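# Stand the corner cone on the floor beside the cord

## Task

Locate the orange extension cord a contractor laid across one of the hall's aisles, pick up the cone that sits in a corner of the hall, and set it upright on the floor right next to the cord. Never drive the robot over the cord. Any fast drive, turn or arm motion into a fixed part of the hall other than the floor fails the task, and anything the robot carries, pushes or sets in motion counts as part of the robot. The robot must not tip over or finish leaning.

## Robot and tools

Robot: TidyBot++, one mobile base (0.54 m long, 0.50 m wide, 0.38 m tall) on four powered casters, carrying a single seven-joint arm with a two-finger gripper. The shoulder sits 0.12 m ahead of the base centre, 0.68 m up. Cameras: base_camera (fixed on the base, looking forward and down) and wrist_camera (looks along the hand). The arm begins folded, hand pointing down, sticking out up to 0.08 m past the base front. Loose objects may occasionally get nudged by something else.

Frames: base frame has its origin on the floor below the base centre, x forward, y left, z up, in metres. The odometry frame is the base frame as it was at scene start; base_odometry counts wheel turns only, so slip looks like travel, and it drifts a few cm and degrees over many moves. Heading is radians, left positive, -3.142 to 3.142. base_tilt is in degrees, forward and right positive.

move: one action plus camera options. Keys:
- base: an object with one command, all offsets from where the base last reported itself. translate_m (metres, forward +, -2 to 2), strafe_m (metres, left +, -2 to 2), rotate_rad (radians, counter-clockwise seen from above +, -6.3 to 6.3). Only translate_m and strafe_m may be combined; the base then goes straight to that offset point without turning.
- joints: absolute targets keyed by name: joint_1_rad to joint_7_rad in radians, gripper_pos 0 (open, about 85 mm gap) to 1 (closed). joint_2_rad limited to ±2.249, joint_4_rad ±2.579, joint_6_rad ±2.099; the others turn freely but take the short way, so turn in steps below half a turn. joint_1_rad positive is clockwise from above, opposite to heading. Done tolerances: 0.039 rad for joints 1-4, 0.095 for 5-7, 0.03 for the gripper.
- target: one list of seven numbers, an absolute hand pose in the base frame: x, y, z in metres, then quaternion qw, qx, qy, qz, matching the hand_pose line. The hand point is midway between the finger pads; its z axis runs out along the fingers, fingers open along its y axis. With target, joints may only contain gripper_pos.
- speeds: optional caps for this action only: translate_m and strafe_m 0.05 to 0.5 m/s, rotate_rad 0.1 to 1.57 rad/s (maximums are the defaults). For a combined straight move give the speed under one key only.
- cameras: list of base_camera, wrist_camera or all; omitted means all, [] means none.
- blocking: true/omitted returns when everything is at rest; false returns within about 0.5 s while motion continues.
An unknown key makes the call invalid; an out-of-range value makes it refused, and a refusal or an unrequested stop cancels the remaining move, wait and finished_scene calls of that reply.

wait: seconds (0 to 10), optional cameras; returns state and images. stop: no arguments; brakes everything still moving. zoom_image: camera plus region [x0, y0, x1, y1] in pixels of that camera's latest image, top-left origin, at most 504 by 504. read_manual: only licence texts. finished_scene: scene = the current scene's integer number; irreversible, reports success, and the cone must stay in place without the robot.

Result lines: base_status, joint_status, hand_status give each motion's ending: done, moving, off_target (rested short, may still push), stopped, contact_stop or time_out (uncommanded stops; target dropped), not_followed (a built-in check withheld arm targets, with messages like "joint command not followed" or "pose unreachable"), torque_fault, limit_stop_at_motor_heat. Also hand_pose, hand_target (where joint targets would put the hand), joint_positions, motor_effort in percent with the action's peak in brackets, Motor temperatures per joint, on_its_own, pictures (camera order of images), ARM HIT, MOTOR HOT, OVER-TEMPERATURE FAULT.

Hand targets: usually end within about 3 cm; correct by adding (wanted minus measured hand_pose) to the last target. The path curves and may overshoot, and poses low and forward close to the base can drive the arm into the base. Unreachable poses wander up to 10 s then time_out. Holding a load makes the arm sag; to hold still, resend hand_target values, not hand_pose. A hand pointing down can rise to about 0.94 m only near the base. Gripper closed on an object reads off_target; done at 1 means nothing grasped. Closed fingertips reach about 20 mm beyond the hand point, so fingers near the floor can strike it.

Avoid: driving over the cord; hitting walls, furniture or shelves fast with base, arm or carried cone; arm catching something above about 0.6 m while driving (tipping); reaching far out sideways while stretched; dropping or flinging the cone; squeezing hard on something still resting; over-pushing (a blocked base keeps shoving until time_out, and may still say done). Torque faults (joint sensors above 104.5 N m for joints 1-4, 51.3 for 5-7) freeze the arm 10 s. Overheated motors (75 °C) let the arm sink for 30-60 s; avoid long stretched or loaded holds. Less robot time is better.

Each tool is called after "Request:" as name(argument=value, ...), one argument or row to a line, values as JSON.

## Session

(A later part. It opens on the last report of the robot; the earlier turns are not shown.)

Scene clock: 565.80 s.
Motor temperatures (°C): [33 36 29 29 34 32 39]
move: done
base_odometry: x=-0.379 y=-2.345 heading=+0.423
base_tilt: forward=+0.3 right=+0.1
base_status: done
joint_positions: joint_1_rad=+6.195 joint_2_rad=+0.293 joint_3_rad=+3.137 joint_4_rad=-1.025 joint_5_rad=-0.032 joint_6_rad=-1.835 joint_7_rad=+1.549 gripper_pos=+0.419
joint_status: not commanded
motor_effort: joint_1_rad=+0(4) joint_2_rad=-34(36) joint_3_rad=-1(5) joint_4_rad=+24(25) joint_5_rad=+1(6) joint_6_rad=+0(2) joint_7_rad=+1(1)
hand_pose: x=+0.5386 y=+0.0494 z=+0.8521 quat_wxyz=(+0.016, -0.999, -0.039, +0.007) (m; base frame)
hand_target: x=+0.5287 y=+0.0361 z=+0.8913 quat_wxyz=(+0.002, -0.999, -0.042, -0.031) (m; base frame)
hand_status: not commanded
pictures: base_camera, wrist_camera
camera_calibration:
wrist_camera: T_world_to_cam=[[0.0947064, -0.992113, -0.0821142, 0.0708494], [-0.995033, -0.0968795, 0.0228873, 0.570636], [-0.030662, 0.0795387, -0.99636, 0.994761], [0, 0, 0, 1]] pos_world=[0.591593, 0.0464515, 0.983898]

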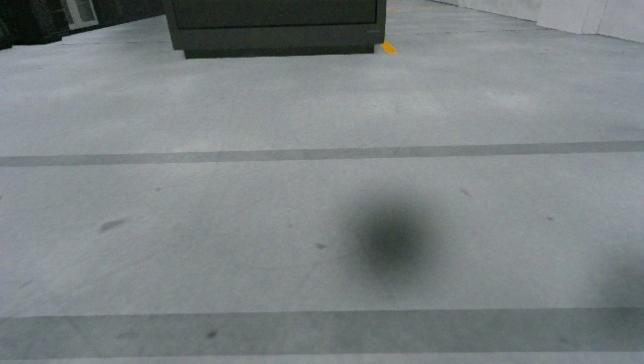

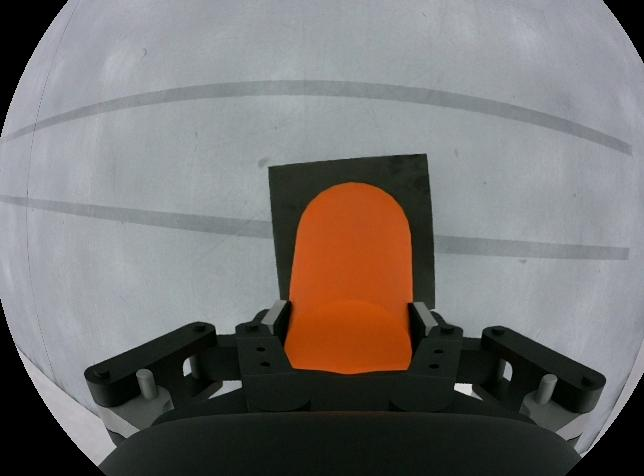

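Request:
move(
  base={"strafe_m": 2.0},
  cameras=["base_camera"],
)

Request:
move(
  base={"strafe_m": 1.77},
  cameras=["base_camera", "wrist_camera"],
)

Scene clock: 579.87 s.
Motor temperatures (°C): [33 36 29 29 34 32 39]
move: done
base_odometry: x=-1.203 y=-0.522 heading=+0.424
base_tilt: forward=+0.3 right=+0.1
base_status: done
joint_positions: joint_1_rad=+6.197 joint_2_rad=+0.293 joint_3_rad=+3.139 joint_4_rad=-1.025 joint_5_rad=-0.032 joint_6_rad=-1.835 joint_7_rad=+1.549 gripper_pos=+0.419
joint_status: not commanded
motor_effort: joint_1_rad=+0(3) joint_2_rad=-35(36) joint_3_rad=-2(4) joint_4_rad=+25(25) joint_5_rad=+1(4) joint_6_rad=+1(2) joint_7_rad=+0(1)
hand_pose: x=+0.5387 y=+0.0477 z=+0.8521 quat_wxyz=(+0.015, -0.999, -0.037, +0.007) (m; base frame)
hand_target: x=+0.5287 y=+0.0361 z=+0.8913 quat_wxyz=(+0.002, -0.999, -0.042, -0.031) (m; base frame)
hand_status: not commanded
pictures: base_camera

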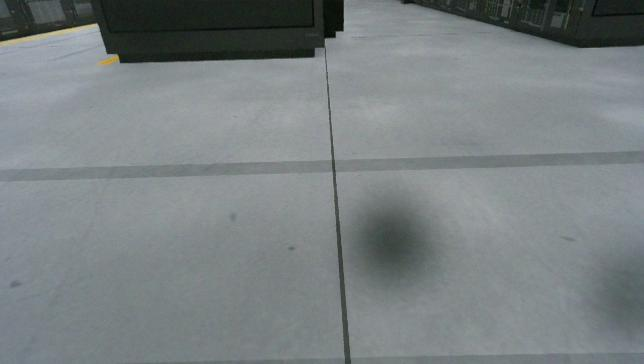

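Scene clock: 584.80 s.
Motor temperatures (°C): [33 36 29 29 34 32 39]
move: done
base_odometry: x=-1.933 y=+1.090 heading=+0.424
base_tilt: forward=+0.4 right=+0.1
base_status: done
joint_positions: joint_1_rad=+6.198 joint_2_rad=+0.293 joint_3_rad=+3.140 joint_4_rad=-1.025 joint_5_rad=-0.032 joint_6_rad=-1.835 joint_7_rad=+1.549 gripper_pos=+0.419
joint_status: not commanded
motor_effort: joint_1_rad=+0(3) joint_2_rad=-34(36) joint_3_rad=-2(4) joint_4_rad=+25(25) joint_5_rad=+1(4) joint_6_rad=+1(1) joint_7_rad=+0(1)
hand_pose: x=+0.5387 y=+0.0473 z=+0.8521 quat_wxyz=(+0.015, -0.999, -0.036, +0.007) (m; base frame)
hand_target: x=+0.5287 y=+0.0361 z=+0.8913 quat_wxyz=(+0.002, -0.999, -0.042, -0.031) (m; base frame)
hand_status: not commanded
pictures: base_camera, wrist_camera
camera_calibration:
wrist_camera: T_world_to_cam=[[0.0893264, -0.992689, -0.0811725, 0.0708532], [-0.995535, -0.0914834, 0.0232465, 0.570315], [-0.0305025, 0.0787336, -0.996429, 0.994925], [0, 0, 0, 1]] pos_world=[0.591787, 0.0441754, 0.983865]

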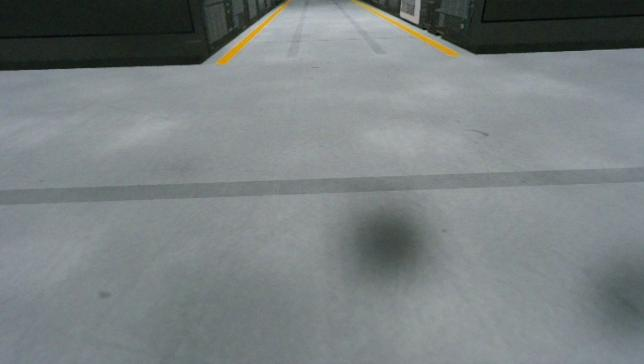

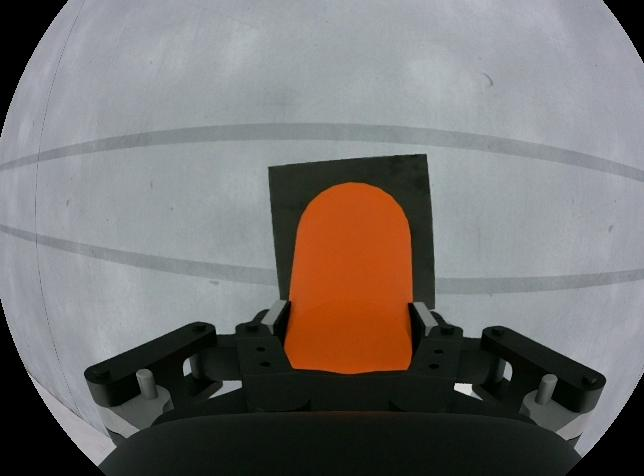

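Now look down aisle A2.

Request:
zoom_image(
  camera="base_camera",
  region=[220, 0, 470, 60],
)

Request:
zoom_image(
  camera="base_camera",
  region=[270, 0, 400, 40],
)

Scaled by 2.016.

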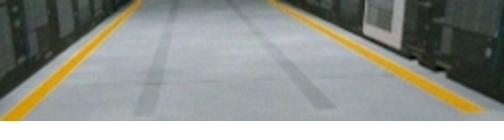

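Scaled by 3.877.

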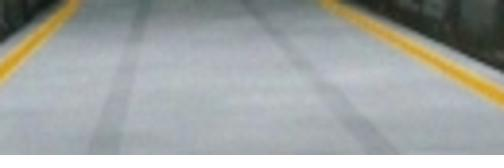

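Request:
move(
  base={"strafe_m": 2.0},
  cameras=["base_camera", "wrist_camera"],
)

Request:
zoom_image(
  camera="base_camera",
  region=[0, 0, 322, 80],
)

Scene clock: 629.70 s.
Motor temperatures (°C): [33 36 29 30 34 32 39]
move: done
base_odometry: x=-2.757 y=+2.913 heading=+0.425
base_tilt: forward=+0.4 right=+0.1
base_status: done
joint_positions: joint_1_rad=+6.198 joint_2_rad=+0.293 joint_3_rad=+3.140 joint_4_rad=-1.025 joint_5_rad=-0.032 joint_6_rad=-1.835 joint_7_rad=+1.549 gripper_pos=+0.419
joint_status: not commanded
motor_effort: joint_1_rad=+0(3) joint_2_rad=-34(36) joint_3_rad=-1(4) joint_4_rad=+25(25) joint_5_rad=+0(4) joint_6_rad=+1(2) joint_7_rad=+0(1)
hand_pose: x=+0.5387 y=+0.0473 z=+0.8521 quat_wxyz=(+0.015, -0.999, -0.036, +0.007) (m; base frame)
hand_target: x=+0.5287 y=+0.0361 z=+0.8913 quat_wxyz=(+0.002, -0.999, -0.042, -0.031) (m; base frame)
hand_status: not commanded
pictures: base_camera, wrist_camera
camera_calibration:
wrist_camera: T_world_to_cam=[[0.0894813, -0.992675, -0.0811788, 0.0708391], [-0.995521, -0.0916389, 0.0232473, 0.570312], [-0.0305161, 0.078735, -0.996428, 0.994926], [0, 0, 0, 1]] pos_world=[0.59178, 0.0442474, 0.983865]

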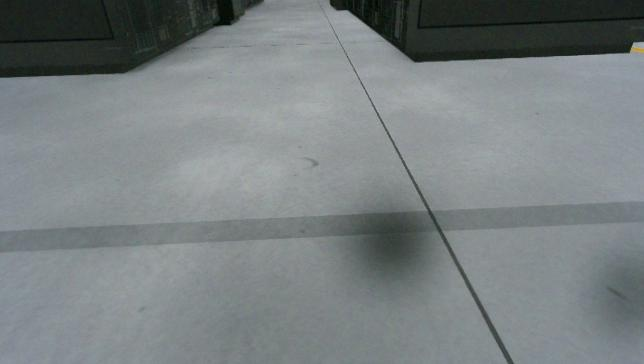

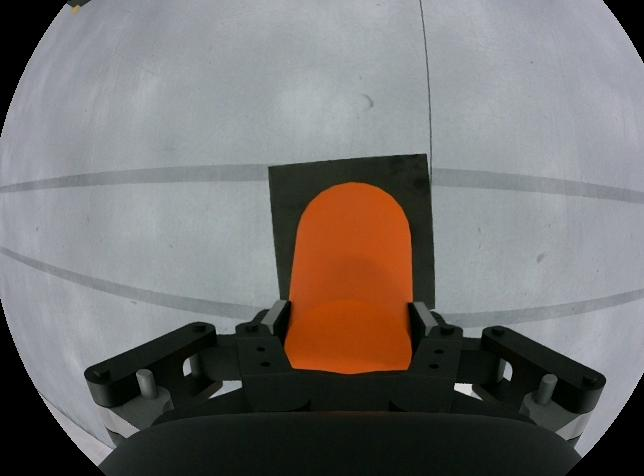

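Scaled by 1.565.

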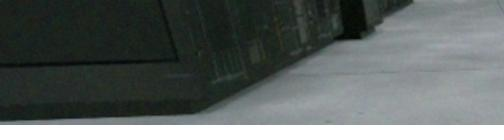

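Request:
zoom_image(
  camera="base_camera",
  region=[220, 0, 400, 60],
)

Request:
zoom_image(
  camera="wrist_camera",
  region=[20, 0, 140, 80],
)

Scaled by 2.800.

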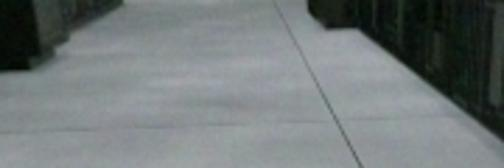

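Scaled by 4.200.

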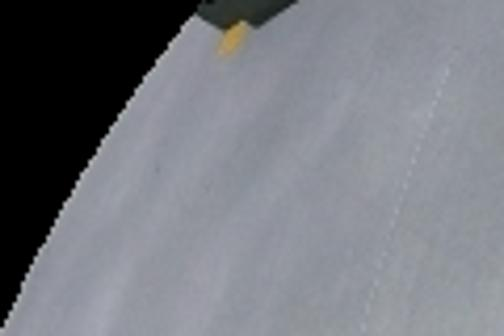

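Request:
move(
  base={"translate_m": 2.0, "strafe_m": 0.27},
  cameras=["base_camera", "wrist_camera"],
)

Request:
zoom_image(
  camera="base_camera",
  region=[220, 0, 400, 60],
)

Scene clock: 688.37 s.
Motor temperatures (°C): [33 37 29 30 34 32 39]
move: done
base_odometry: x=-1.046 y=+3.984 heading=+0.425
base_tilt: forward=+0.3 right=+0.1
base_status: done
joint_positions: joint_1_rad=+6.198 joint_2_rad=+0.290 joint_3_rad=+3.140 joint_4_rad=-1.020 joint_5_rad=-0.032 joint_6_rad=-1.851 joint_7_rad=+1.549 gripper_pos=+0.419
joint_status: not commanded
motor_effort: joint_1_rad=+0(1) joint_2_rad=-34(38) joint_3_rad=-2(3) joint_4_rad=+24(26) joint_5_rad=+0(2) joint_6_rad=+0(3) joint_7_rad=+1(1)
hand_pose: x=+0.5342 y=+0.0469 z=+0.8551 quat_wxyz=(+0.015, -0.999, -0.037, +0.011) (m; base frame)
hand_target: x=+0.5287 y=+0.0361 z=+0.8913 quat_wxyz=(+0.002, -0.999, -0.042, -0.031) (m; base frame)
hand_status: not commanded
pictures: base_camera, wrist_camera
camera_calibration:
wrist_camera: T_world_to_cam=[[0.0893409, -0.992696, -0.0810678, 0.0710364], [-0.995258, -0.0921224, 0.031237, 0.558789], [-0.038477, 0.0778926, -0.996219, 1.00195], [0, 0, 0, 1]] pos_world=[0.588345, 0.0439501, 0.986466]

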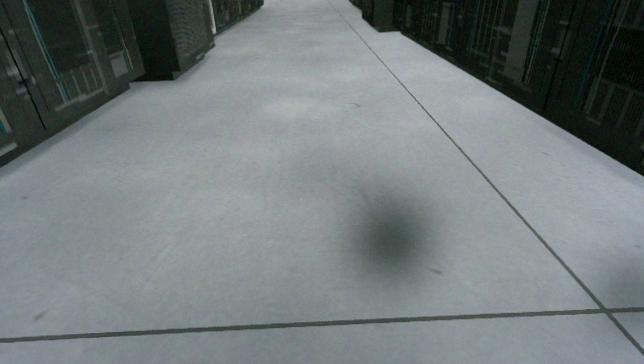

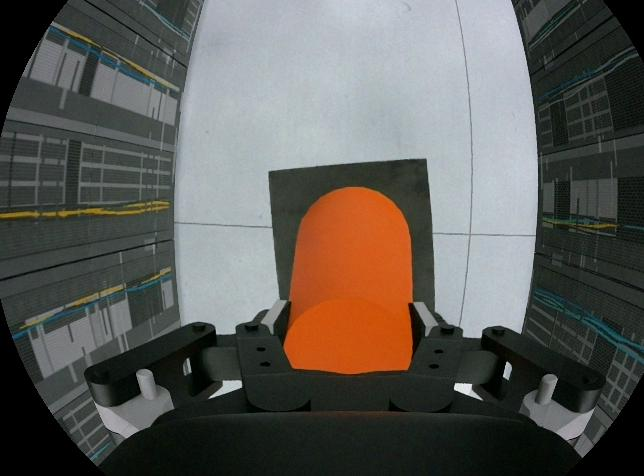

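Scaled by 2.800.

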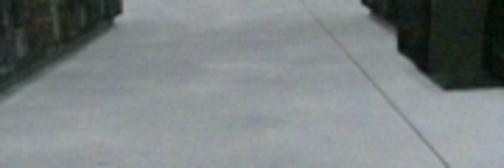

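Request:
zoom_image(
  camera="base_camera",
  region=[240, 0, 380, 30],
)

Scaled by 3.600.

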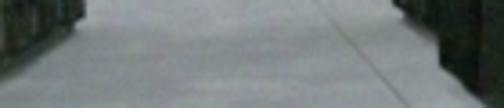

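Request:
move(
  base={"translate_m": 2.0},
  cameras=["base_camera", "wrist_camera"],
)

Request:
zoom_image(
  camera="base_camera",
  region=[240, 0, 380, 30],
)

Scene clock: 726.10 s.
Motor temperatures (°C): [33 37 29 30 34 32 39]
move: done
base_odometry: x=+0.775 y=+4.811 heading=+0.426
base_tilt: forward=+0.4 right=+0.1
base_status: done
joint_positions: joint_1_rad=+6.198 joint_2_rad=+0.287 joint_3_rad=+3.140 joint_4_rad=-1.017 joint_5_rad=-0.032 joint_6_rad=-1.860 joint_7_rad=+1.549 gripper_pos=+0.419
joint_status: not commanded
motor_effort: joint_1_rad=+0(1) joint_2_rad=-34(38) joint_3_rad=-2(3) joint_4_rad=+23(26) joint_5_rad=+1(2) joint_6_rad=-1(3) joint_7_rad=+0(1)
hand_pose: x=+0.5320 y=+0.0467 z=+0.8571 quat_wxyz=(+0.015, -0.999, -0.037, +0.012) (m; base frame)
hand_target: x=+0.5287 y=+0.0361 z=+0.8913 quat_wxyz=(+0.002, -0.999, -0.042, -0.031) (m; base frame)
hand_status: not commanded
pictures: base_camera, wrist_camera
camera_calibration:
wrist_camera: T_world_to_cam=[[0.0893807, -0.992698, -0.081006, 0.071108], [-0.995152, -0.0923603, 0.0338064, 0.554236], [-0.0410413, 0.0775916, -0.99614, 1.00517], [0, 0, 0, 1]] pos_world=[0.586447, 0.0437852, 0.988316]

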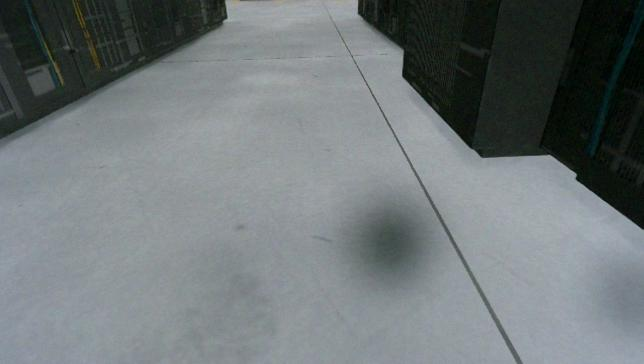

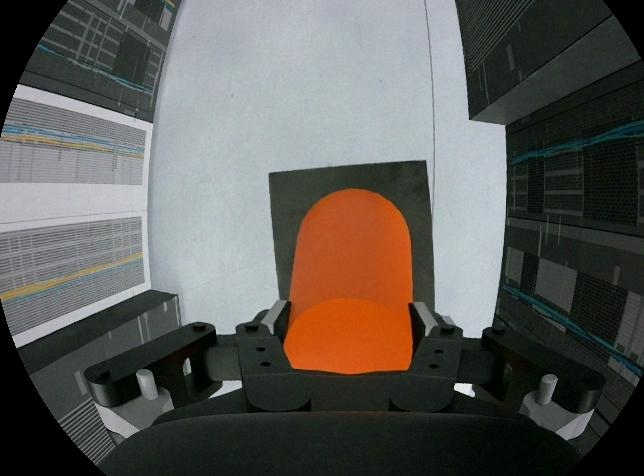

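Scaled by 3.600.

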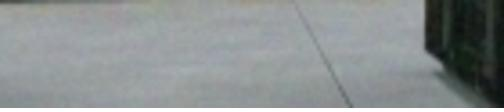

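Request:
zoom_image(
  camera="base_camera",
  region=[200, 0, 280, 20],
)

Request:
zoom_image(
  camera="base_camera",
  region=[280, 0, 360, 20],
)

Scaled by 6.300.

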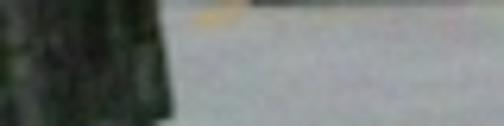

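Scaled by 6.300.

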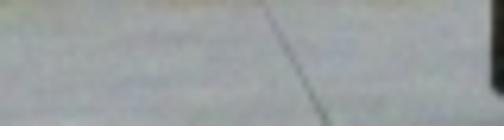

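Request:
move(
  base={"strafe_m": 0.27},
  cameras=["wrist_camera"],
)

Request:
move(
  base={"translate_m": 2.0},
  cameras=["base_camera", "wrist_camera"],
)

Request:
zoom_image(
  camera="base_camera",
  region=[200, 0, 400, 40],
)

Scene clock: 789.17 s.
Motor temperatures (°C): [33 37 29 30 34 32 39]
move: done
base_odometry: x=+0.664 y=+5.057 heading=+0.425
base_tilt: forward=+0.4 right=+0.1
base_status: done
joint_positions: joint_1_rad=+6.194 joint_2_rad=+0.287 joint_3_rad=+3.136 joint_4_rad=-1.017 joint_5_rad=-0.032 joint_6_rad=-1.860 joint_7_rad=+1.549 gripper_pos=+0.419
joint_status: not commanded
motor_effort: joint_1_rad=+0(3) joint_2_rad=-34(35) joint_3_rad=-2(3) joint_4_rad=+24(25) joint_5_rad=+1(4) joint_6_rad=+1(1) joint_7_rad=+0(1)
hand_pose: x=+0.5314 y=+0.0497 z=+0.8571 quat_wxyz=(+0.015, -0.999, -0.041, +0.012) (m; base frame)
hand_target: x=+0.5287 y=+0.0361 z=+0.8913 quat_wxyz=(+0.002, -0.999, -0.042, -0.031) (m; base frame)
hand_status: not commanded
pictures: wrist_camera
camera_calibration:
wrist_camera: T_world_to_cam=[[0.0971634, -0.991874, -0.0821277, 0.0709576], [-0.994371, -0.100249, 0.0343113, 0.553495], [-0.0422657, 0.0783316, -0.996031, 1.00546], [0, 0, 0, 1]] pos_world=[0.585982, 0.0471087, 0.988311]

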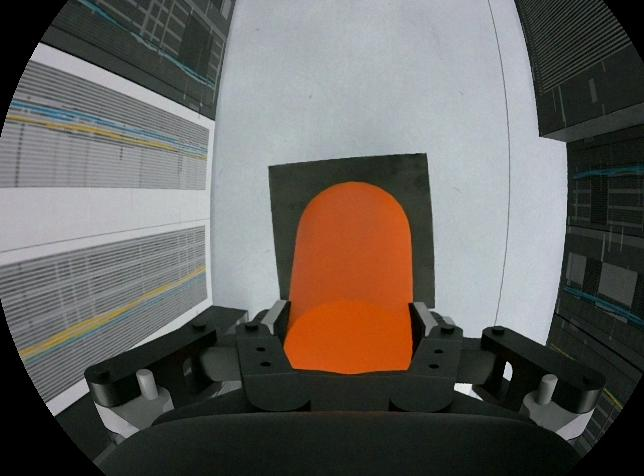

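Scene clock: 794.90 s.
Motor temperatures (°C): [33 37 29 30 34 32 39]
move: done
base_odometry: x=+2.485 y=+5.883 heading=+0.425
base_tilt: forward=+0.4 right=+0.1
base_status: done
joint_positions: joint_1_rad=+6.194 joint_2_rad=+0.286 joint_3_rad=+3.136 joint_4_rad=-1.016 joint_5_rad=-0.032 joint_6_rad=-1.862 joint_7_rad=+1.549 gripper_pos=+0.419
joint_status: not commanded
motor_effort: joint_1_rad=+0(1) joint_2_rad=-34(37) joint_3_rad=-2(3) joint_4_rad=+23(26) joint_5_rad=+1(2) joint_6_rad=-1(3) joint_7_rad=+0(1)
hand_pose: x=+0.5307 y=+0.0496 z=+0.8579 quat_wxyz=(+0.015, -0.999, -0.041, +0.012) (m; base frame)
hand_target: x=+0.5287 y=+0.0361 z=+0.8913 quat_wxyz=(+0.002, -0.999, -0.042, -0.031) (m; base frame)
hand_status: not commanded
pictures: base_camera, wrist_camera
camera_calibration:
wrist_camera: T_world_to_cam=[[0.0972332, -0.991869, -0.082102, 0.070964], [-0.994362, -0.100321, 0.0343474, 0.552729], [-0.0423047, 0.0782995, -0.996032, 1.00631], [0, 0, 0, 1]] pos_world=[0.585284, 0.0470438, 0.989156]

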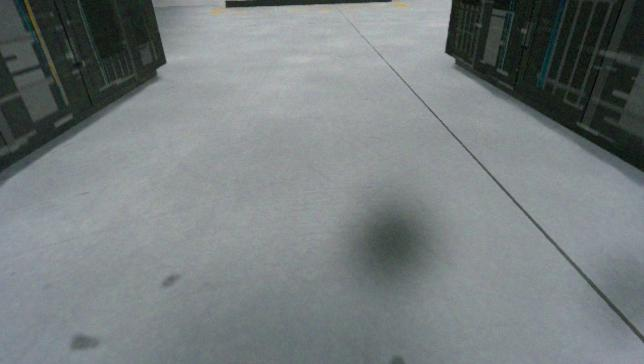

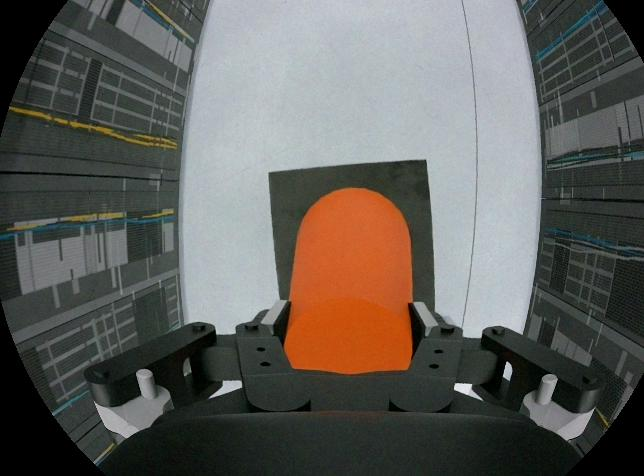

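Scaled by 2.520.

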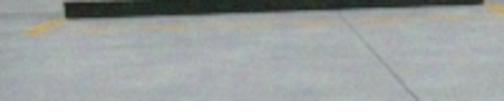

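Request:
move(
  base={"translate_m": 1.6},
  cameras=["base_camera"],
)

Request:
zoom_image(
  camera="base_camera",
  region=[0, 0, 322, 60],
)

Request:
zoom_image(
  camera="base_camera",
  region=[322, 0, 644, 60],
)

Scene clock: 839.50 s.
Motor temperatures (°C): [33 37 29 30 34 32 39]
move: done
base_odometry: x=+3.942 y=+6.545 heading=+0.426
base_tilt: forward=+0.4 right=+0.1
base_status: done
joint_positions: joint_1_rad=+6.194 joint_2_rad=+0.285 joint_3_rad=+3.136 joint_4_rad=-1.015 joint_5_rad=-0.032 joint_6_rad=-1.860 joint_7_rad=+1.549 gripper_pos=+0.419
joint_status: not commanded
motor_effort: joint_1_rad=+0(1) joint_2_rad=-34(37) joint_3_rad=-2(3) joint_4_rad=+25(26) joint_5_rad=+1(2) joint_6_rad=+2(3) joint_7_rad=+0(1)
hand_pose: x=+0.5316 y=+0.0497 z=+0.8587 quat_wxyz=(+0.015, -0.999, -0.041, +0.010) (m; base frame)
hand_target: x=+0.5287 y=+0.0361 z=+0.8913 quat_wxyz=(+0.002, -0.999, -0.042, -0.031) (m; base frame)
hand_status: not commanded
pictures: base_camera

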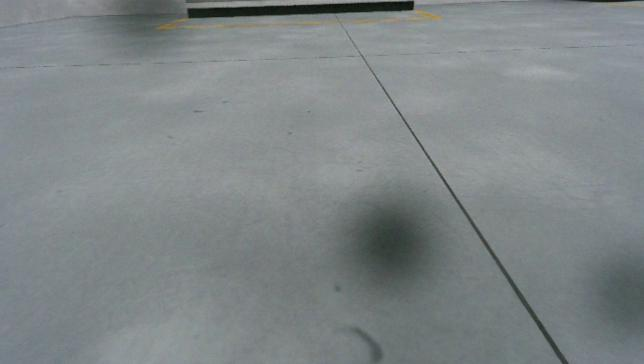

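Scaled by 1.565.

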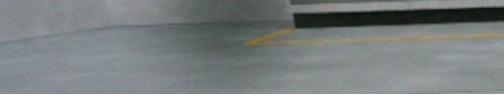

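Scaled by 1.565.

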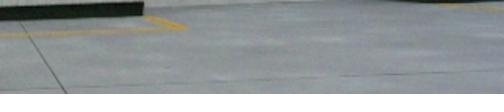

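Request:
move(
  base={"translate_m": 1.4},
  cameras=[],
)

Request:
move(
  base={"rotate_rad": 1.571},
  speeds={"rotate_rad": 0.9},
  cameras=["base_camera", "wrist_camera"],
)

Request:
zoom_image(
  camera="base_camera",
  region=[0, 0, 322, 80],
)

Request:
zoom_image(
  camera="base_camera",
  region=[322, 0, 644, 80],
)

Scene clock: 850.07 s.
Motor temperatures (°C): [33 37 29 30 34 32 39]
move: done
base_odometry: x=+5.216 y=+7.125 heading=+0.426
base_tilt: forward=+0.4 right=+0.1
base_status: done
joint_positions: joint_1_rad=+6.194 joint_2_rad=+0.284 joint_3_rad=+3.136 joint_4_rad=-1.015 joint_5_rad=-0.032 joint_6_rad=-1.863 joint_7_rad=+1.549 gripper_pos=+0.419
joint_status: not commanded
motor_effort: joint_1_rad=+0(1) joint_2_rad=-34(37) joint_3_rad=-2(3) joint_4_rad=+25(26) joint_5_rad=+0(2) joint_6_rad=+2(4) joint_7_rad=+0(1)
hand_pose: x=+0.5303 y=+0.0496 z=+0.8591 quat_wxyz=(+0.015, -0.999, -0.041, +0.011) (m; base frame)
hand_target: x=+0.5287 y=+0.0361 z=+0.8913 quat_wxyz=(+0.002, -0.999, -0.042, -0.031) (m; base frame)
hand_status: not commanded
pictures: none
No camera images: "cameras" was empty.

Scene clock: 852.87 s.
Motor temperatures (°C): [33 37 29 30 34 32 39]
move: done
base_odometry: x=+5.217 y=+7.125 heading=+1.997
base_tilt: forward=+0.3 right=+0.1
base_status: done
joint_positions: joint_1_rad=+6.195 joint_2_rad=+0.284 joint_3_rad=+3.137 joint_4_rad=-1.015 joint_5_rad=-0.032 joint_6_rad=-1.863 joint_7_rad=+1.549 gripper_pos=+0.419
joint_status: not commanded
motor_effort: joint_1_rad=+0(4) joint_2_rad=-34(36) joint_3_rad=-2(5) joint_4_rad=+25(25) joint_5_rad=+2(5) joint_6_rad=+1(2) joint_7_rad=+1(1)
hand_pose: x=+0.5304 y=+0.0490 z=+0.8591 quat_wxyz=(+0.015, -0.999, -0.040, +0.011) (m; base frame)
hand_target: x=+0.5287 y=+0.0361 z=+0.8913 quat_wxyz=(+0.002, -0.999, -0.042, -0.031) (m; base frame)
hand_status: not commanded
pictures: base_camera, wrist_camera
camera_calibration:
wrist_camera: T_world_to_cam=[[0.0959467, -0.992005, -0.0819764, 0.0710359], [-0.994586, -0.0988462, 0.0320674, 0.554307], [-0.0399141, 0.0784558, -0.996118, 1.00633], [0, 0, 0, 1]] pos_world=[0.584657, 0.046307, 0.990467]

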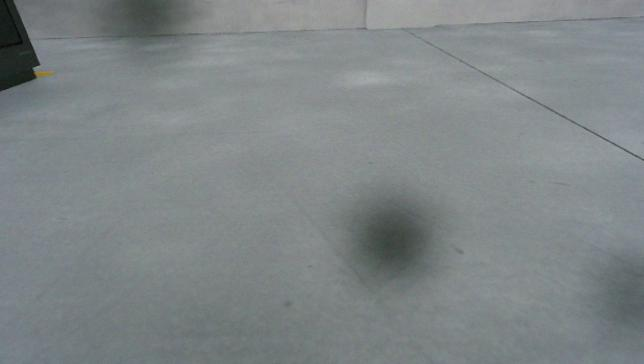

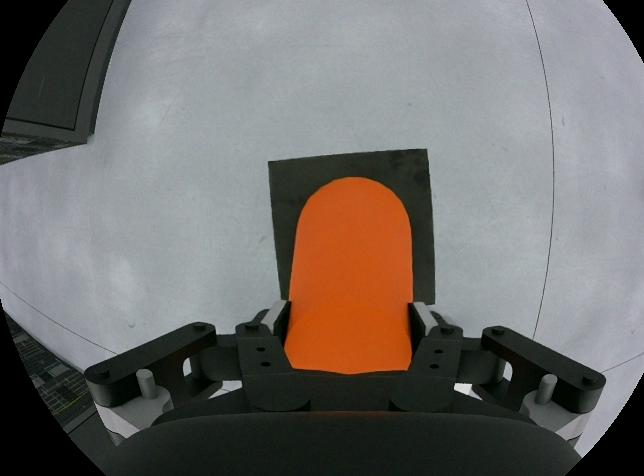

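Scaled by 1.565.

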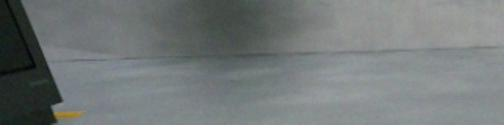

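Scaled by 1.565.

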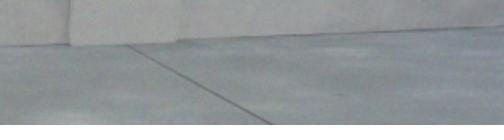

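Request:
move(
  base={"translate_m": 1.5},
  cameras=[],
)

Request:
move(
  base={"rotate_rad": 1.571},
  speeds={"rotate_rad": 0.9},
  cameras=["base_camera", "wrist_camera"],
)

Request:
zoom_image(
  camera="base_camera",
  region=[322, 0, 644, 100],
)

Scene clock: 870.37 s.
Motor temperatures (°C): [33 37 29 30 34 32 39]
move: done
base_odometry: x=+4.594 y=+8.489 heading=+1.998
base_tilt: forward=+0.4 right=+0.1
base_status: done
joint_positions: joint_1_rad=+6.195 joint_2_rad=+0.283 joint_3_rad=+3.137 joint_4_rad=-1.015 joint_5_rad=-0.032 joint_6_rad=-1.863 joint_7_rad=+1.549 gripper_pos=+0.419
joint_status: not commanded
motor_effort: joint_1_rad=+0(1) joint_2_rad=-34(37) joint_3_rad=-1(2) joint_4_rad=+25(25) joint_5_rad=+0(2) joint_6_rad=+1(3) joint_7_rad=+0(1)
hand_pose: x=+0.5303 y=+0.0490 z=+0.8593 quat_wxyz=(+0.015, -0.999, -0.040, +0.011) (m; base frame)
hand_target: x=+0.5287 y=+0.0361 z=+0.8913 quat_wxyz=(+0.002, -0.999, -0.042, -0.031) (m; base frame)
hand_status: not commanded
pictures: none
No camera images: "cameras" was empty.

Scene clock: 873.17 s.
Motor temperatures (°C): [33 37 29 30 34 32 39]
move: done
base_odometry: x=+4.594 y=+8.490 heading=-2.715
base_tilt: forward=+0.3 right=+0.1
base_status: done
joint_positions: joint_1_rad=+6.195 joint_2_rad=+0.283 joint_3_rad=+3.137 joint_4_rad=-1.015 joint_5_rad=-0.032 joint_6_rad=-1.863 joint_7_rad=+1.549 gripper_pos=+0.420
joint_status: not commanded
motor_effort: joint_1_rad=+0(4) joint_2_rad=-34(36) joint_3_rad=-2(5) joint_4_rad=+24(25) joint_5_rad=+1(5) joint_6_rad=+0(2) joint_7_rad=+1(1)
hand_pose: x=+0.5304 y=+0.0487 z=+0.8593 quat_wxyz=(+0.015, -0.999, -0.039, +0.011) (m; base frame)
hand_target: x=+0.5287 y=+0.0361 z=+0.8913 quat_wxyz=(+0.002, -0.999, -0.042, -0.031) (m; base frame)
hand_status: not commanded
pictures: base_camera, wrist_camera
camera_calibration:
wrist_camera: T_world_to_cam=[[0.0952485, -0.992082, -0.0818602, 0.071039], [-0.994674, -0.0981055, 0.0316083, 0.554635], [-0.039389, 0.0784136, -0.996142, 1.00628], [0, 0, 0, 1]] pos_world=[0.584551, 0.0459834, 0.990681]

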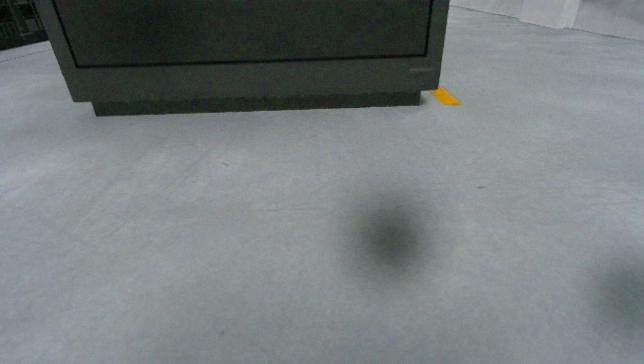

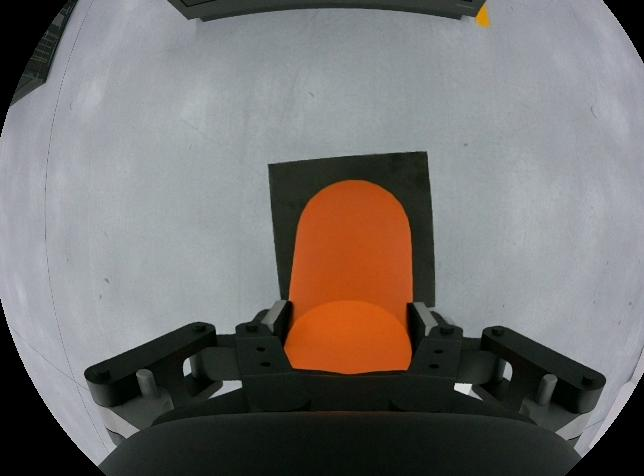

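Scaled by 1.565.

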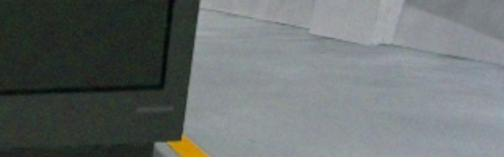

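Request:
move(
  base={"strafe_m": -0.65},
  cameras=["base_camera"],
)

Request:
zoom_image(
  camera="base_camera",
  region=[222, 0, 544, 100],
)

Scene clock: 889.23 s.
Motor temperatures (°C): [33 37 29 30 34 32 39]
move: done
base_odometry: x=+4.324 y=+9.081 heading=-2.714
base_tilt: forward=+0.3 right=+0.1
base_status: done
joint_positions: joint_1_rad=+6.201 joint_2_rad=+0.283 joint_3_rad=+3.139 joint_4_rad=-1.015 joint_5_rad=-0.032 joint_6_rad=-1.863 joint_7_rad=+1.549 gripper_pos=+0.420
joint_status: not commanded
motor_effort: joint_1_rad=+0(3) joint_2_rad=-34(35) joint_3_rad=-2(4) joint_4_rad=+24(25) joint_5_rad=+0(3) joint_6_rad=+0(1) joint_7_rad=+0(1)
hand_pose: x=+0.5308 y=+0.0455 z=+0.8593 quat_wxyz=(+0.015, -0.999, -0.035, +0.011) (m; base frame)
hand_target: x=+0.5287 y=+0.0361 z=+0.8913 quat_wxyz=(+0.002, -0.999, -0.042, -0.031) (m; base frame)
hand_status: not commanded
pictures: base_camera

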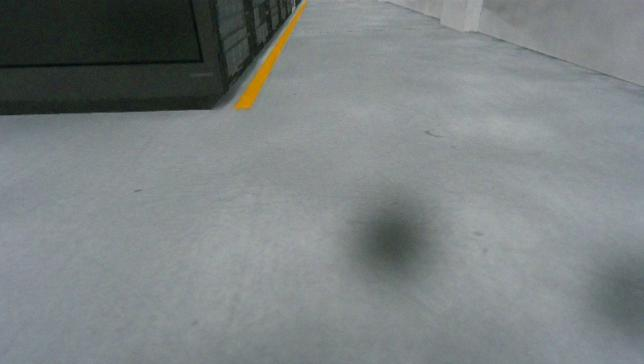

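Scaled by 1.565.

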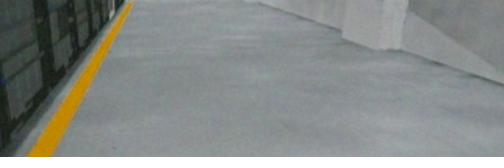

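Request:
move(
  base={"strafe_m": 2.0},
  cameras=[],
)

Request:
move(
  base={"strafe_m": 2.0},
  cameras=["base_camera"],
)

Request:
zoom_image(
  camera="base_camera",
  region=[222, 0, 544, 100],
)

Scene clock: 916.43 s.
Motor temperatures (°C): [33 37 29 30 34 32 39]
move: done
base_odometry: x=+5.155 y=+7.262 heading=-2.714
base_tilt: forward=+0.3 right=+0.1
base_status: done
joint_positions: joint_1_rad=+6.199 joint_2_rad=+0.283 joint_3_rad=+3.141 joint_4_rad=-1.015 joint_5_rad=-0.031 joint_6_rad=-1.863 joint_7_rad=+1.549 gripper_pos=+0.420
joint_status: not commanded
motor_effort: joint_1_rad=+0(3) joint_2_rad=-34(35) joint_3_rad=-2(4) joint_4_rad=+24(25) joint_5_rad=+1(4) joint_6_rad=+1(1) joint_7_rad=+0(1)
hand_pose: x=+0.5308 y=+0.0458 z=+0.8593 quat_wxyz=(+0.015, -0.999, -0.036, +0.011) (m; base frame)
hand_target: x=+0.5287 y=+0.0361 z=+0.8913 quat_wxyz=(+0.002, -0.999, -0.042, -0.031) (m; base frame)
hand_status: not commanded
pictures: none
No camera images: "cameras" was empty.

Scene clock: 921.80 s.
Motor temperatures (°C): [33 37 29 30 34 32 39]
move: done
base_odometry: x=+5.988 y=+5.443 heading=-2.713
base_tilt: forward=+0.4 right=+0.1
base_status: done
joint_positions: joint_1_rad=+6.198 joint_2_rad=+0.283 joint_3_rad=+3.141 joint_4_rad=-1.015 joint_5_rad=-0.031 joint_6_rad=-1.863 joint_7_rad=+1.549 gripper_pos=+0.420
joint_status: not commanded
motor_effort: joint_1_rad=+0(2) joint_2_rad=-34(35) joint_3_rad=-1(4) joint_4_rad=+25(25) joint_5_rad=+1(3) joint_6_rad=+1(1) joint_7_rad=+0(1)
hand_pose: x=+0.5307 y=+0.0462 z=+0.8593 quat_wxyz=(+0.015, -0.999, -0.036, +0.011) (m; base frame)
hand_target: x=+0.5287 y=+0.0361 z=+0.8913 quat_wxyz=(+0.002, -0.999, -0.042, -0.031) (m; base frame)
hand_status: not commanded
pictures: base_camera

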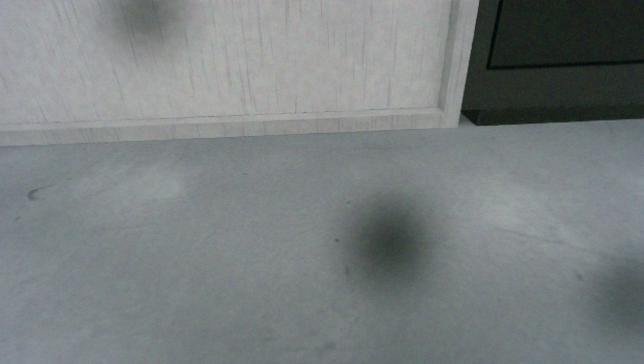

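Scaled by 1.565.

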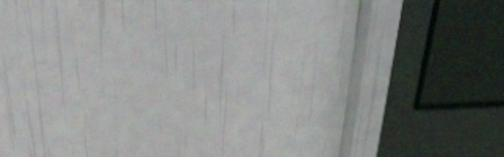

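Request:
move(
  base={"rotate_rad": 1.566},
  speeds={"rotate_rad": 0.9},
  cameras=["base_camera"],
)

Scene clock: 964.10 s.
Motor temperatures (°C): [33 37 29 30 34 31 39]
move: done
base_odometry: x=+5.988 y=+5.443 heading=-1.147
base_tilt: forward=+0.4 right=+0.1
base_status: done
joint_positions: joint_1_rad=+6.195 joint_2_rad=+0.283 joint_3_rad=+3.137 joint_4_rad=-1.015 joint_5_rad=-0.031 joint_6_rad=-1.863 joint_7_rad=+1.549 gripper_pos=+0.420
joint_status: not commanded
motor_effort: joint_1_rad=+0(4) joint_2_rad=-34(36) joint_3_rad=-1(5) joint_4_rad=+24(25) joint_5_rad=+0(4) joint_6_rad=+0(1) joint_7_rad=+0(1)
hand_pose: x=+0.5304 y=+0.0484 z=+0.8593 quat_wxyz=(+0.015, -0.999, -0.039, +0.011) (m; base frame)
hand_target: x=+0.5287 y=+0.0361 z=+0.8913 quat_wxyz=(+0.002, -0.999, -0.042, -0.031) (m; base frame)
hand_status: not commanded
pictures: base_camera

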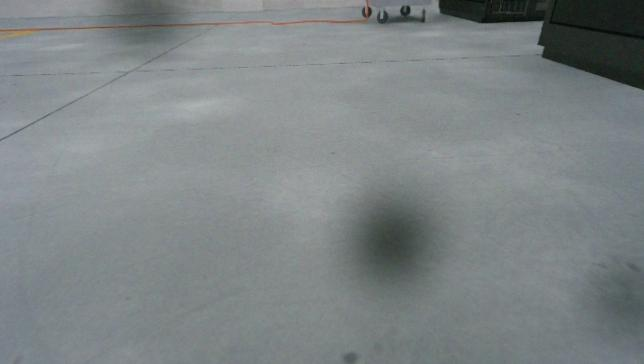

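Request:
zoom_image(
  camera="base_camera",
  region=[0, 0, 322, 90],
)

Request:
zoom_image(
  camera="base_camera",
  region=[322, 0, 644, 90],
)

Scaled by 1.565.

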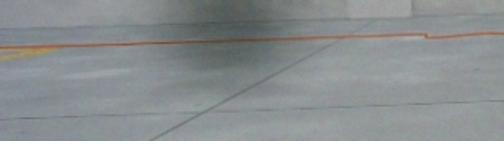

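Scaled by 1.565.

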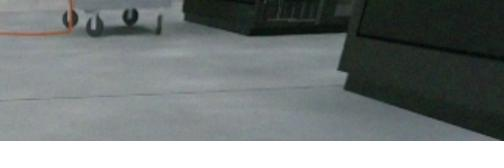

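Request:
move(
  base={"translate_m": 2.0, "strafe_m": 0.8},
  cameras=["base_camera", "wrist_camera"],
)

Scene clock: 1006.40 s.
Motor temperatures (°C): [33 37 29 30 34 31 39]
move: done
base_odometry: x=+7.541 y=+3.951 heading=-1.147
base_tilt: forward=+0.3 right=+0.0
base_status: done
joint_positions: joint_1_rad=+6.196 joint_2_rad=+0.283 joint_3_rad=+3.137 joint_4_rad=-1.015 joint_5_rad=-0.031 joint_6_rad=-1.864 joint_7_rad=+1.549 gripper_pos=+0.420
joint_status: not commanded
motor_effort: joint_1_rad=+0(2) joint_2_rad=-34(37) joint_3_rad=-2(3) joint_4_rad=+23(26) joint_5_rad=+1(2) joint_6_rad=-1(3) joint_7_rad=+0(1)
hand_pose: x=+0.5303 y=+0.0483 z=+0.8595 quat_wxyz=(+0.015, -0.999, -0.039, +0.011) (m; base frame)
hand_target: x=+0.5287 y=+0.0361 z=+0.8913 quat_wxyz=(+0.002, -0.999, -0.042, -0.031) (m; base frame)
hand_status: not commanded
pictures: base_camera, wrist_camera
camera_calibration:
wrist_camera: T_world_to_cam=[[0.0944283, -0.992179, -0.0816281, 0.0709363], [-0.994755, -0.0972759, 0.0316333, 0.5545], [-0.0393264, 0.0782129, -0.996161, 1.00649], [0, 0, 0, 1]] pos_world=[0.584475, 0.0456007, 0.990874]

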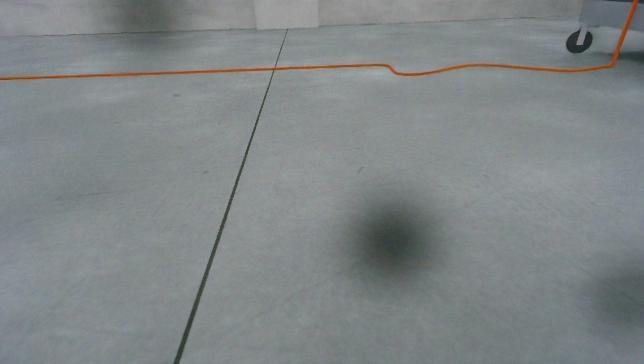

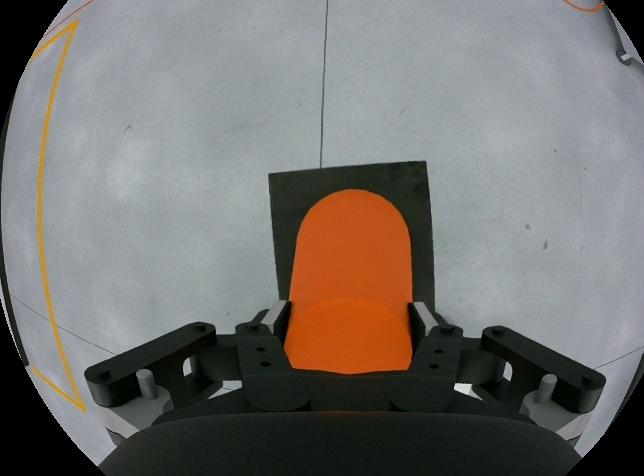

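Request:
move(
  base={"translate_m": 0.8},
  joints={"joint_2_rad": 0.235, "joint_4_rad": -1.16, "joint_6_rad": -1.68},
  cameras=["base_camera", "wrist_camera"],
)

Scene clock: 1042.60 s.
Motor temperatures (°C): [33 37 29 30 34 31 39]
move: off_target
base_odometry: x=+7.871 y=+3.222 heading=-1.146
base_tilt: forward=+0.4 right=+0.1
base_status: done
joint_positions: joint_1_rad=+6.196 joint_2_rad=+0.280 joint_3_rad=+3.137 joint_4_rad=-1.176 joint_5_rad=-0.031 joint_6_rad=-1.699 joint_7_rad=+1.549 gripper_pos=+0.420
joint_status: joint_2_rad off_target (ended at +0.280, target +0.235); the others done
motor_effort: joint_1_rad=+0(2) joint_2_rad=-35(38) joint_3_rad=-2(3) joint_4_rad=+25(28) joint_5_rad=+1(2) joint_6_rad=+1(3) joint_7_rad=+0(1)
hand_pose: x=+0.5405 y=+0.0497 z=+0.8108 quat_wxyz=(+0.016, -0.999, -0.037, +0.008) (m; base frame)
hand_target: x=+0.5455 y=+0.0375 z=+0.8354 quat_wxyz=(+0.002, -0.999, -0.042, -0.033) (m; base frame)
hand_status: not commanded
pictures: base_camera, wrist_camera
camera_calibration:
wrist_camera: T_world_to_cam=[[0.0898366, -0.992525, -0.0826033, 0.0706092], [-0.995395, -0.0922604, 0.0260022, 0.570965], [-0.0334288, 0.079887, -0.996243, 0.955047], [0, 0, 0, 1]] pos_world=[0.593919, 0.0464631, 0.942445]

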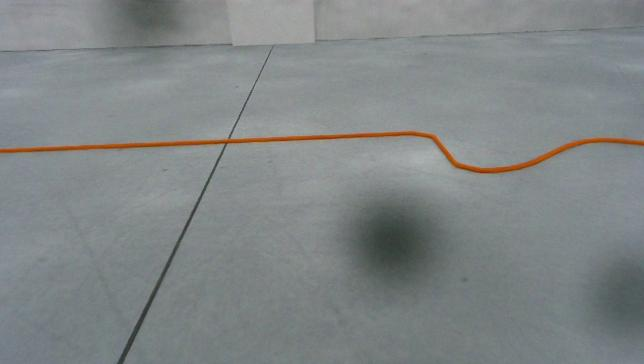

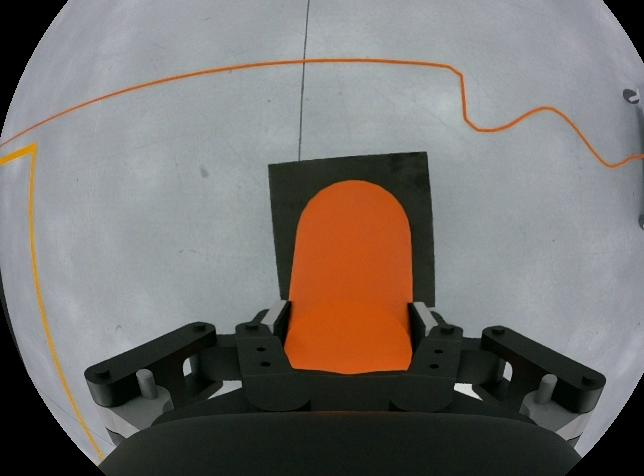

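Request:
move(
  base={"translate_m": 0.22},
  joints={"joint_2_rad": 0.32, "joint_4_rad": -1.60, "joint_6_rad": -1.16},
  speeds={"translate_m": 0.25},
  cameras=["base_camera", "wrist_camera"],
)

Scene clock: 1075.93 s.
Motor temperatures (°C): [33 37 29 30 34 31 39]
move: off_target
base_odometry: x=+7.962 y=+3.022 heading=-1.145
base_tilt: forward=+0.4 right=+0.1
base_status: done
joint_positions: joint_1_rad=+6.196 joint_2_rad=+0.363 joint_3_rad=+3.137 joint_4_rad=-1.609 joint_5_rad=-0.031 joint_6_rad=-1.194 joint_7_rad=+1.549 gripper_pos=+0.420
joint_status: joint_2_rad off_target (ended at +0.363, target +0.320); the others done
motor_effort: joint_1_rad=+0(1) joint_2_rad=-37(40) joint_3_rad=-1(3) joint_4_rad=+23(26) joint_5_rad=+2(2) joint_6_rad=+0(3) joint_7_rad=+0(1)
hand_pose: x=+0.5474 y=+0.0498 z=+0.6412 quat_wxyz=(+0.015, -0.999, -0.029, +0.013) (m; base frame)
hand_target: x=+0.5642 y=+0.0392 z=+0.6630 quat_wxyz=(+0.002, -0.999, -0.042, -0.031) (m; base frame)
hand_status: not commanded
pictures: base_camera, wrist_camera
camera_calibration:
wrist_camera: T_world_to_cam=[[0.0734446, -0.994039, -0.0805767, 0.0639102], [-0.996393, -0.0765808, 0.0365437, 0.575267], [-0.0424965, 0.0776022, -0.996078, 0.791265], [0, 0, 0, 1]] pos_world=[0.602125, 0.0461798, 0.772289]

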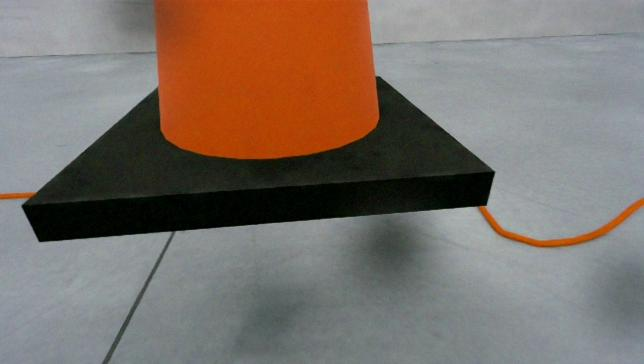

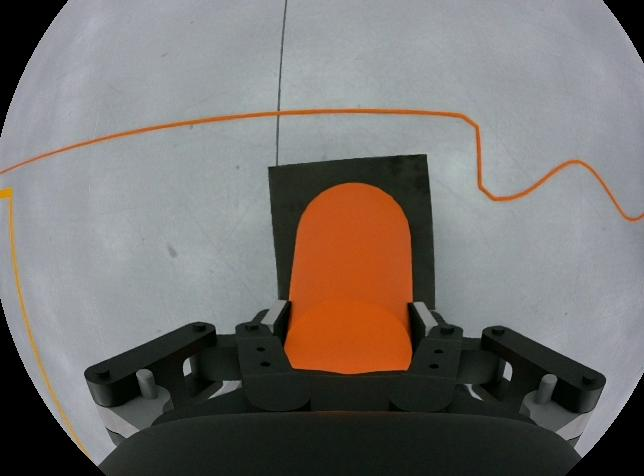

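Request:
move(
  base={"translate_m": 0.05},
  joints={"joint_2_rad": 0.477, "joint_4_rad": -1.793, "joint_6_rad": -0.784},
  speeds={"translate_m": 0.15},
  cameras=["base_camera", "wrist_camera"],
)

Scene clock: 1120.10 s.
Motor temperatures (°C): [33 37 29 30 34 31 38]
move: off_target
base_odometry: x=+7.983 y=+2.976 heading=-1.145
base_tilt: forward=+0.4 right=+0.1
base_status: done
joint_positions: joint_1_rad=+6.196 joint_2_rad=+0.525 joint_3_rad=+3.137 joint_4_rad=-1.805 joint_5_rad=-0.031 joint_6_rad=-0.805 joint_7_rad=+1.549 gripper_pos=+0.420
joint_status: joint_2_rad off_target (ended at +0.525, target +0.477); the others done
motor_effort: joint_1_rad=+0(1) joint_2_rad=-39(43) joint_3_rad=-2(3) joint_4_rad=+19(25) joint_5_rad=+2(2) joint_6_rad=+2(4) joint_7_rad=+0(1)
hand_pose: x=+0.5573 y=+0.0489 z=+0.5183 quat_wxyz=(+0.013, -1.000, -0.024, -0.002) (m; base frame)
hand_target: x=+0.5782 y=+0.0404 z=+0.5432 quat_wxyz=(+0.002, -0.998, -0.042, -0.044) (m; base frame)
hand_status: not commanded
pictures: base_camera, wrist_camera
camera_calibration:
wrist_camera: T_world_to_cam=[[0.0654321, -0.99502, -0.0751985, 0.0540233], [-0.997799, -0.0660551, 0.00582534, 0.605717], [-0.0107636, 0.0746518, -0.997152, 0.652404], [0, 0, 0, 1]] pos_world=[0.607872, 0.0450618, 0.651079]

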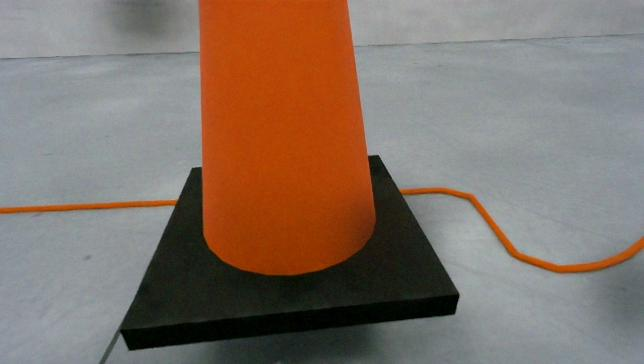

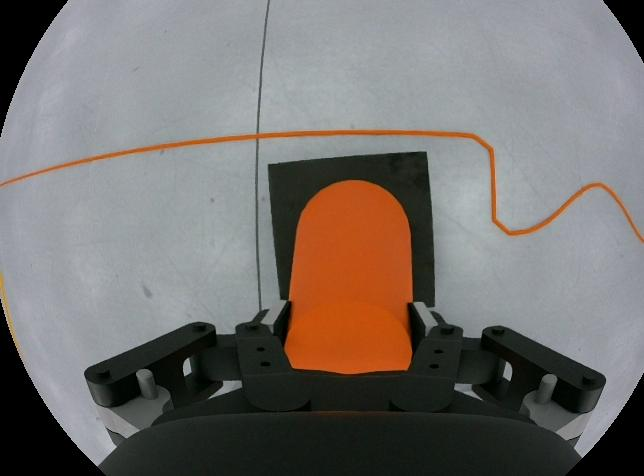

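Request:
move(
  base={"translate_m": 0.02},
  joints={"joint_2_rad": 0.592, "joint_4_rad": -1.849, "joint_6_rad": -0.619},
  speeds={"translate_m": 0.15},
  cameras=["base_camera", "wrist_camera"],
)

Scene clock: 1147.47 s.
Motor temperatures (°C): [33 38 29 29 34 31 38]
move: off_target
base_odometry: x=+7.992 y=+2.958 heading=-1.144
base_tilt: forward=+0.4 right=+0.1
base_status: done
joint_positions: joint_1_rad=+6.196 joint_2_rad=+0.636 joint_3_rad=+3.137 joint_4_rad=-1.857 joint_5_rad=-0.031 joint_6_rad=-0.642 joint_7_rad=+1.549 gripper_pos=+0.420
joint_status: joint_2_rad off_target (ended at +0.636, target +0.592); the others done
motor_effort: joint_1_rad=+0(1) joint_2_rad=-40(43) joint_3_rad=-2(3) joint_4_rad=+15(20) joint_5_rad=+2(3) joint_6_rad=+0(3) joint_7_rad=+1(1)
hand_pose: x=+0.5582 y=+0.0478 z=+0.4585 quat_wxyz=(+0.011, -1.000, -0.022, -0.002) (m; base frame)
hand_target: x=+0.5800 y=+0.0406 z=+0.4804 quat_wxyz=(+0.002, -0.998, -0.042, -0.041) (m; base frame)
hand_status: not commanded
pictures: base_camera, wrist_camera
camera_calibration:
wrist_camera: T_world_to_cam=[[0.0617934, -0.995506, -0.0717627, 0.0489274], [-0.998036, -0.0623728, 0.00585873, 0.606828], [-0.0103084, 0.0712597, -0.997405, 0.592851], [0, 0, 0, 1]] pos_world=[0.608724, 0.0443107, 0.591268]

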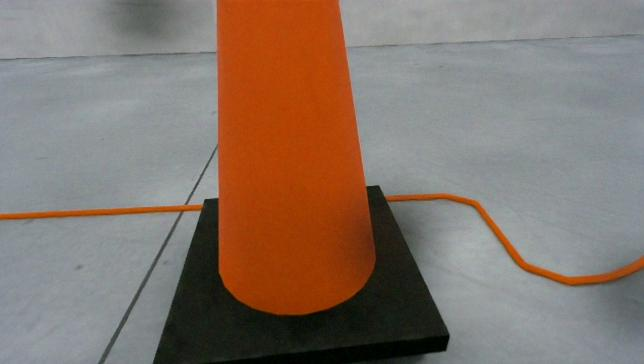

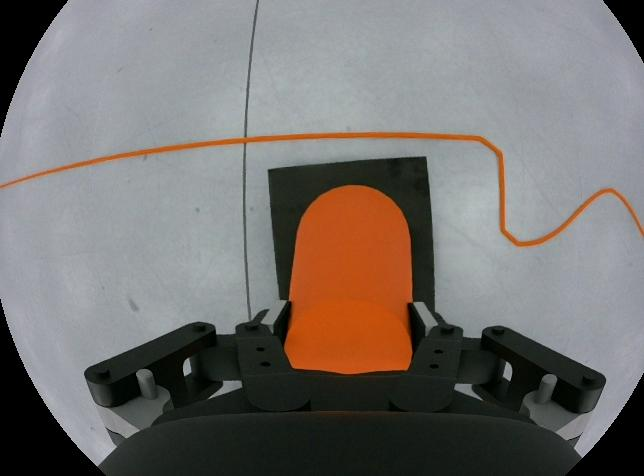

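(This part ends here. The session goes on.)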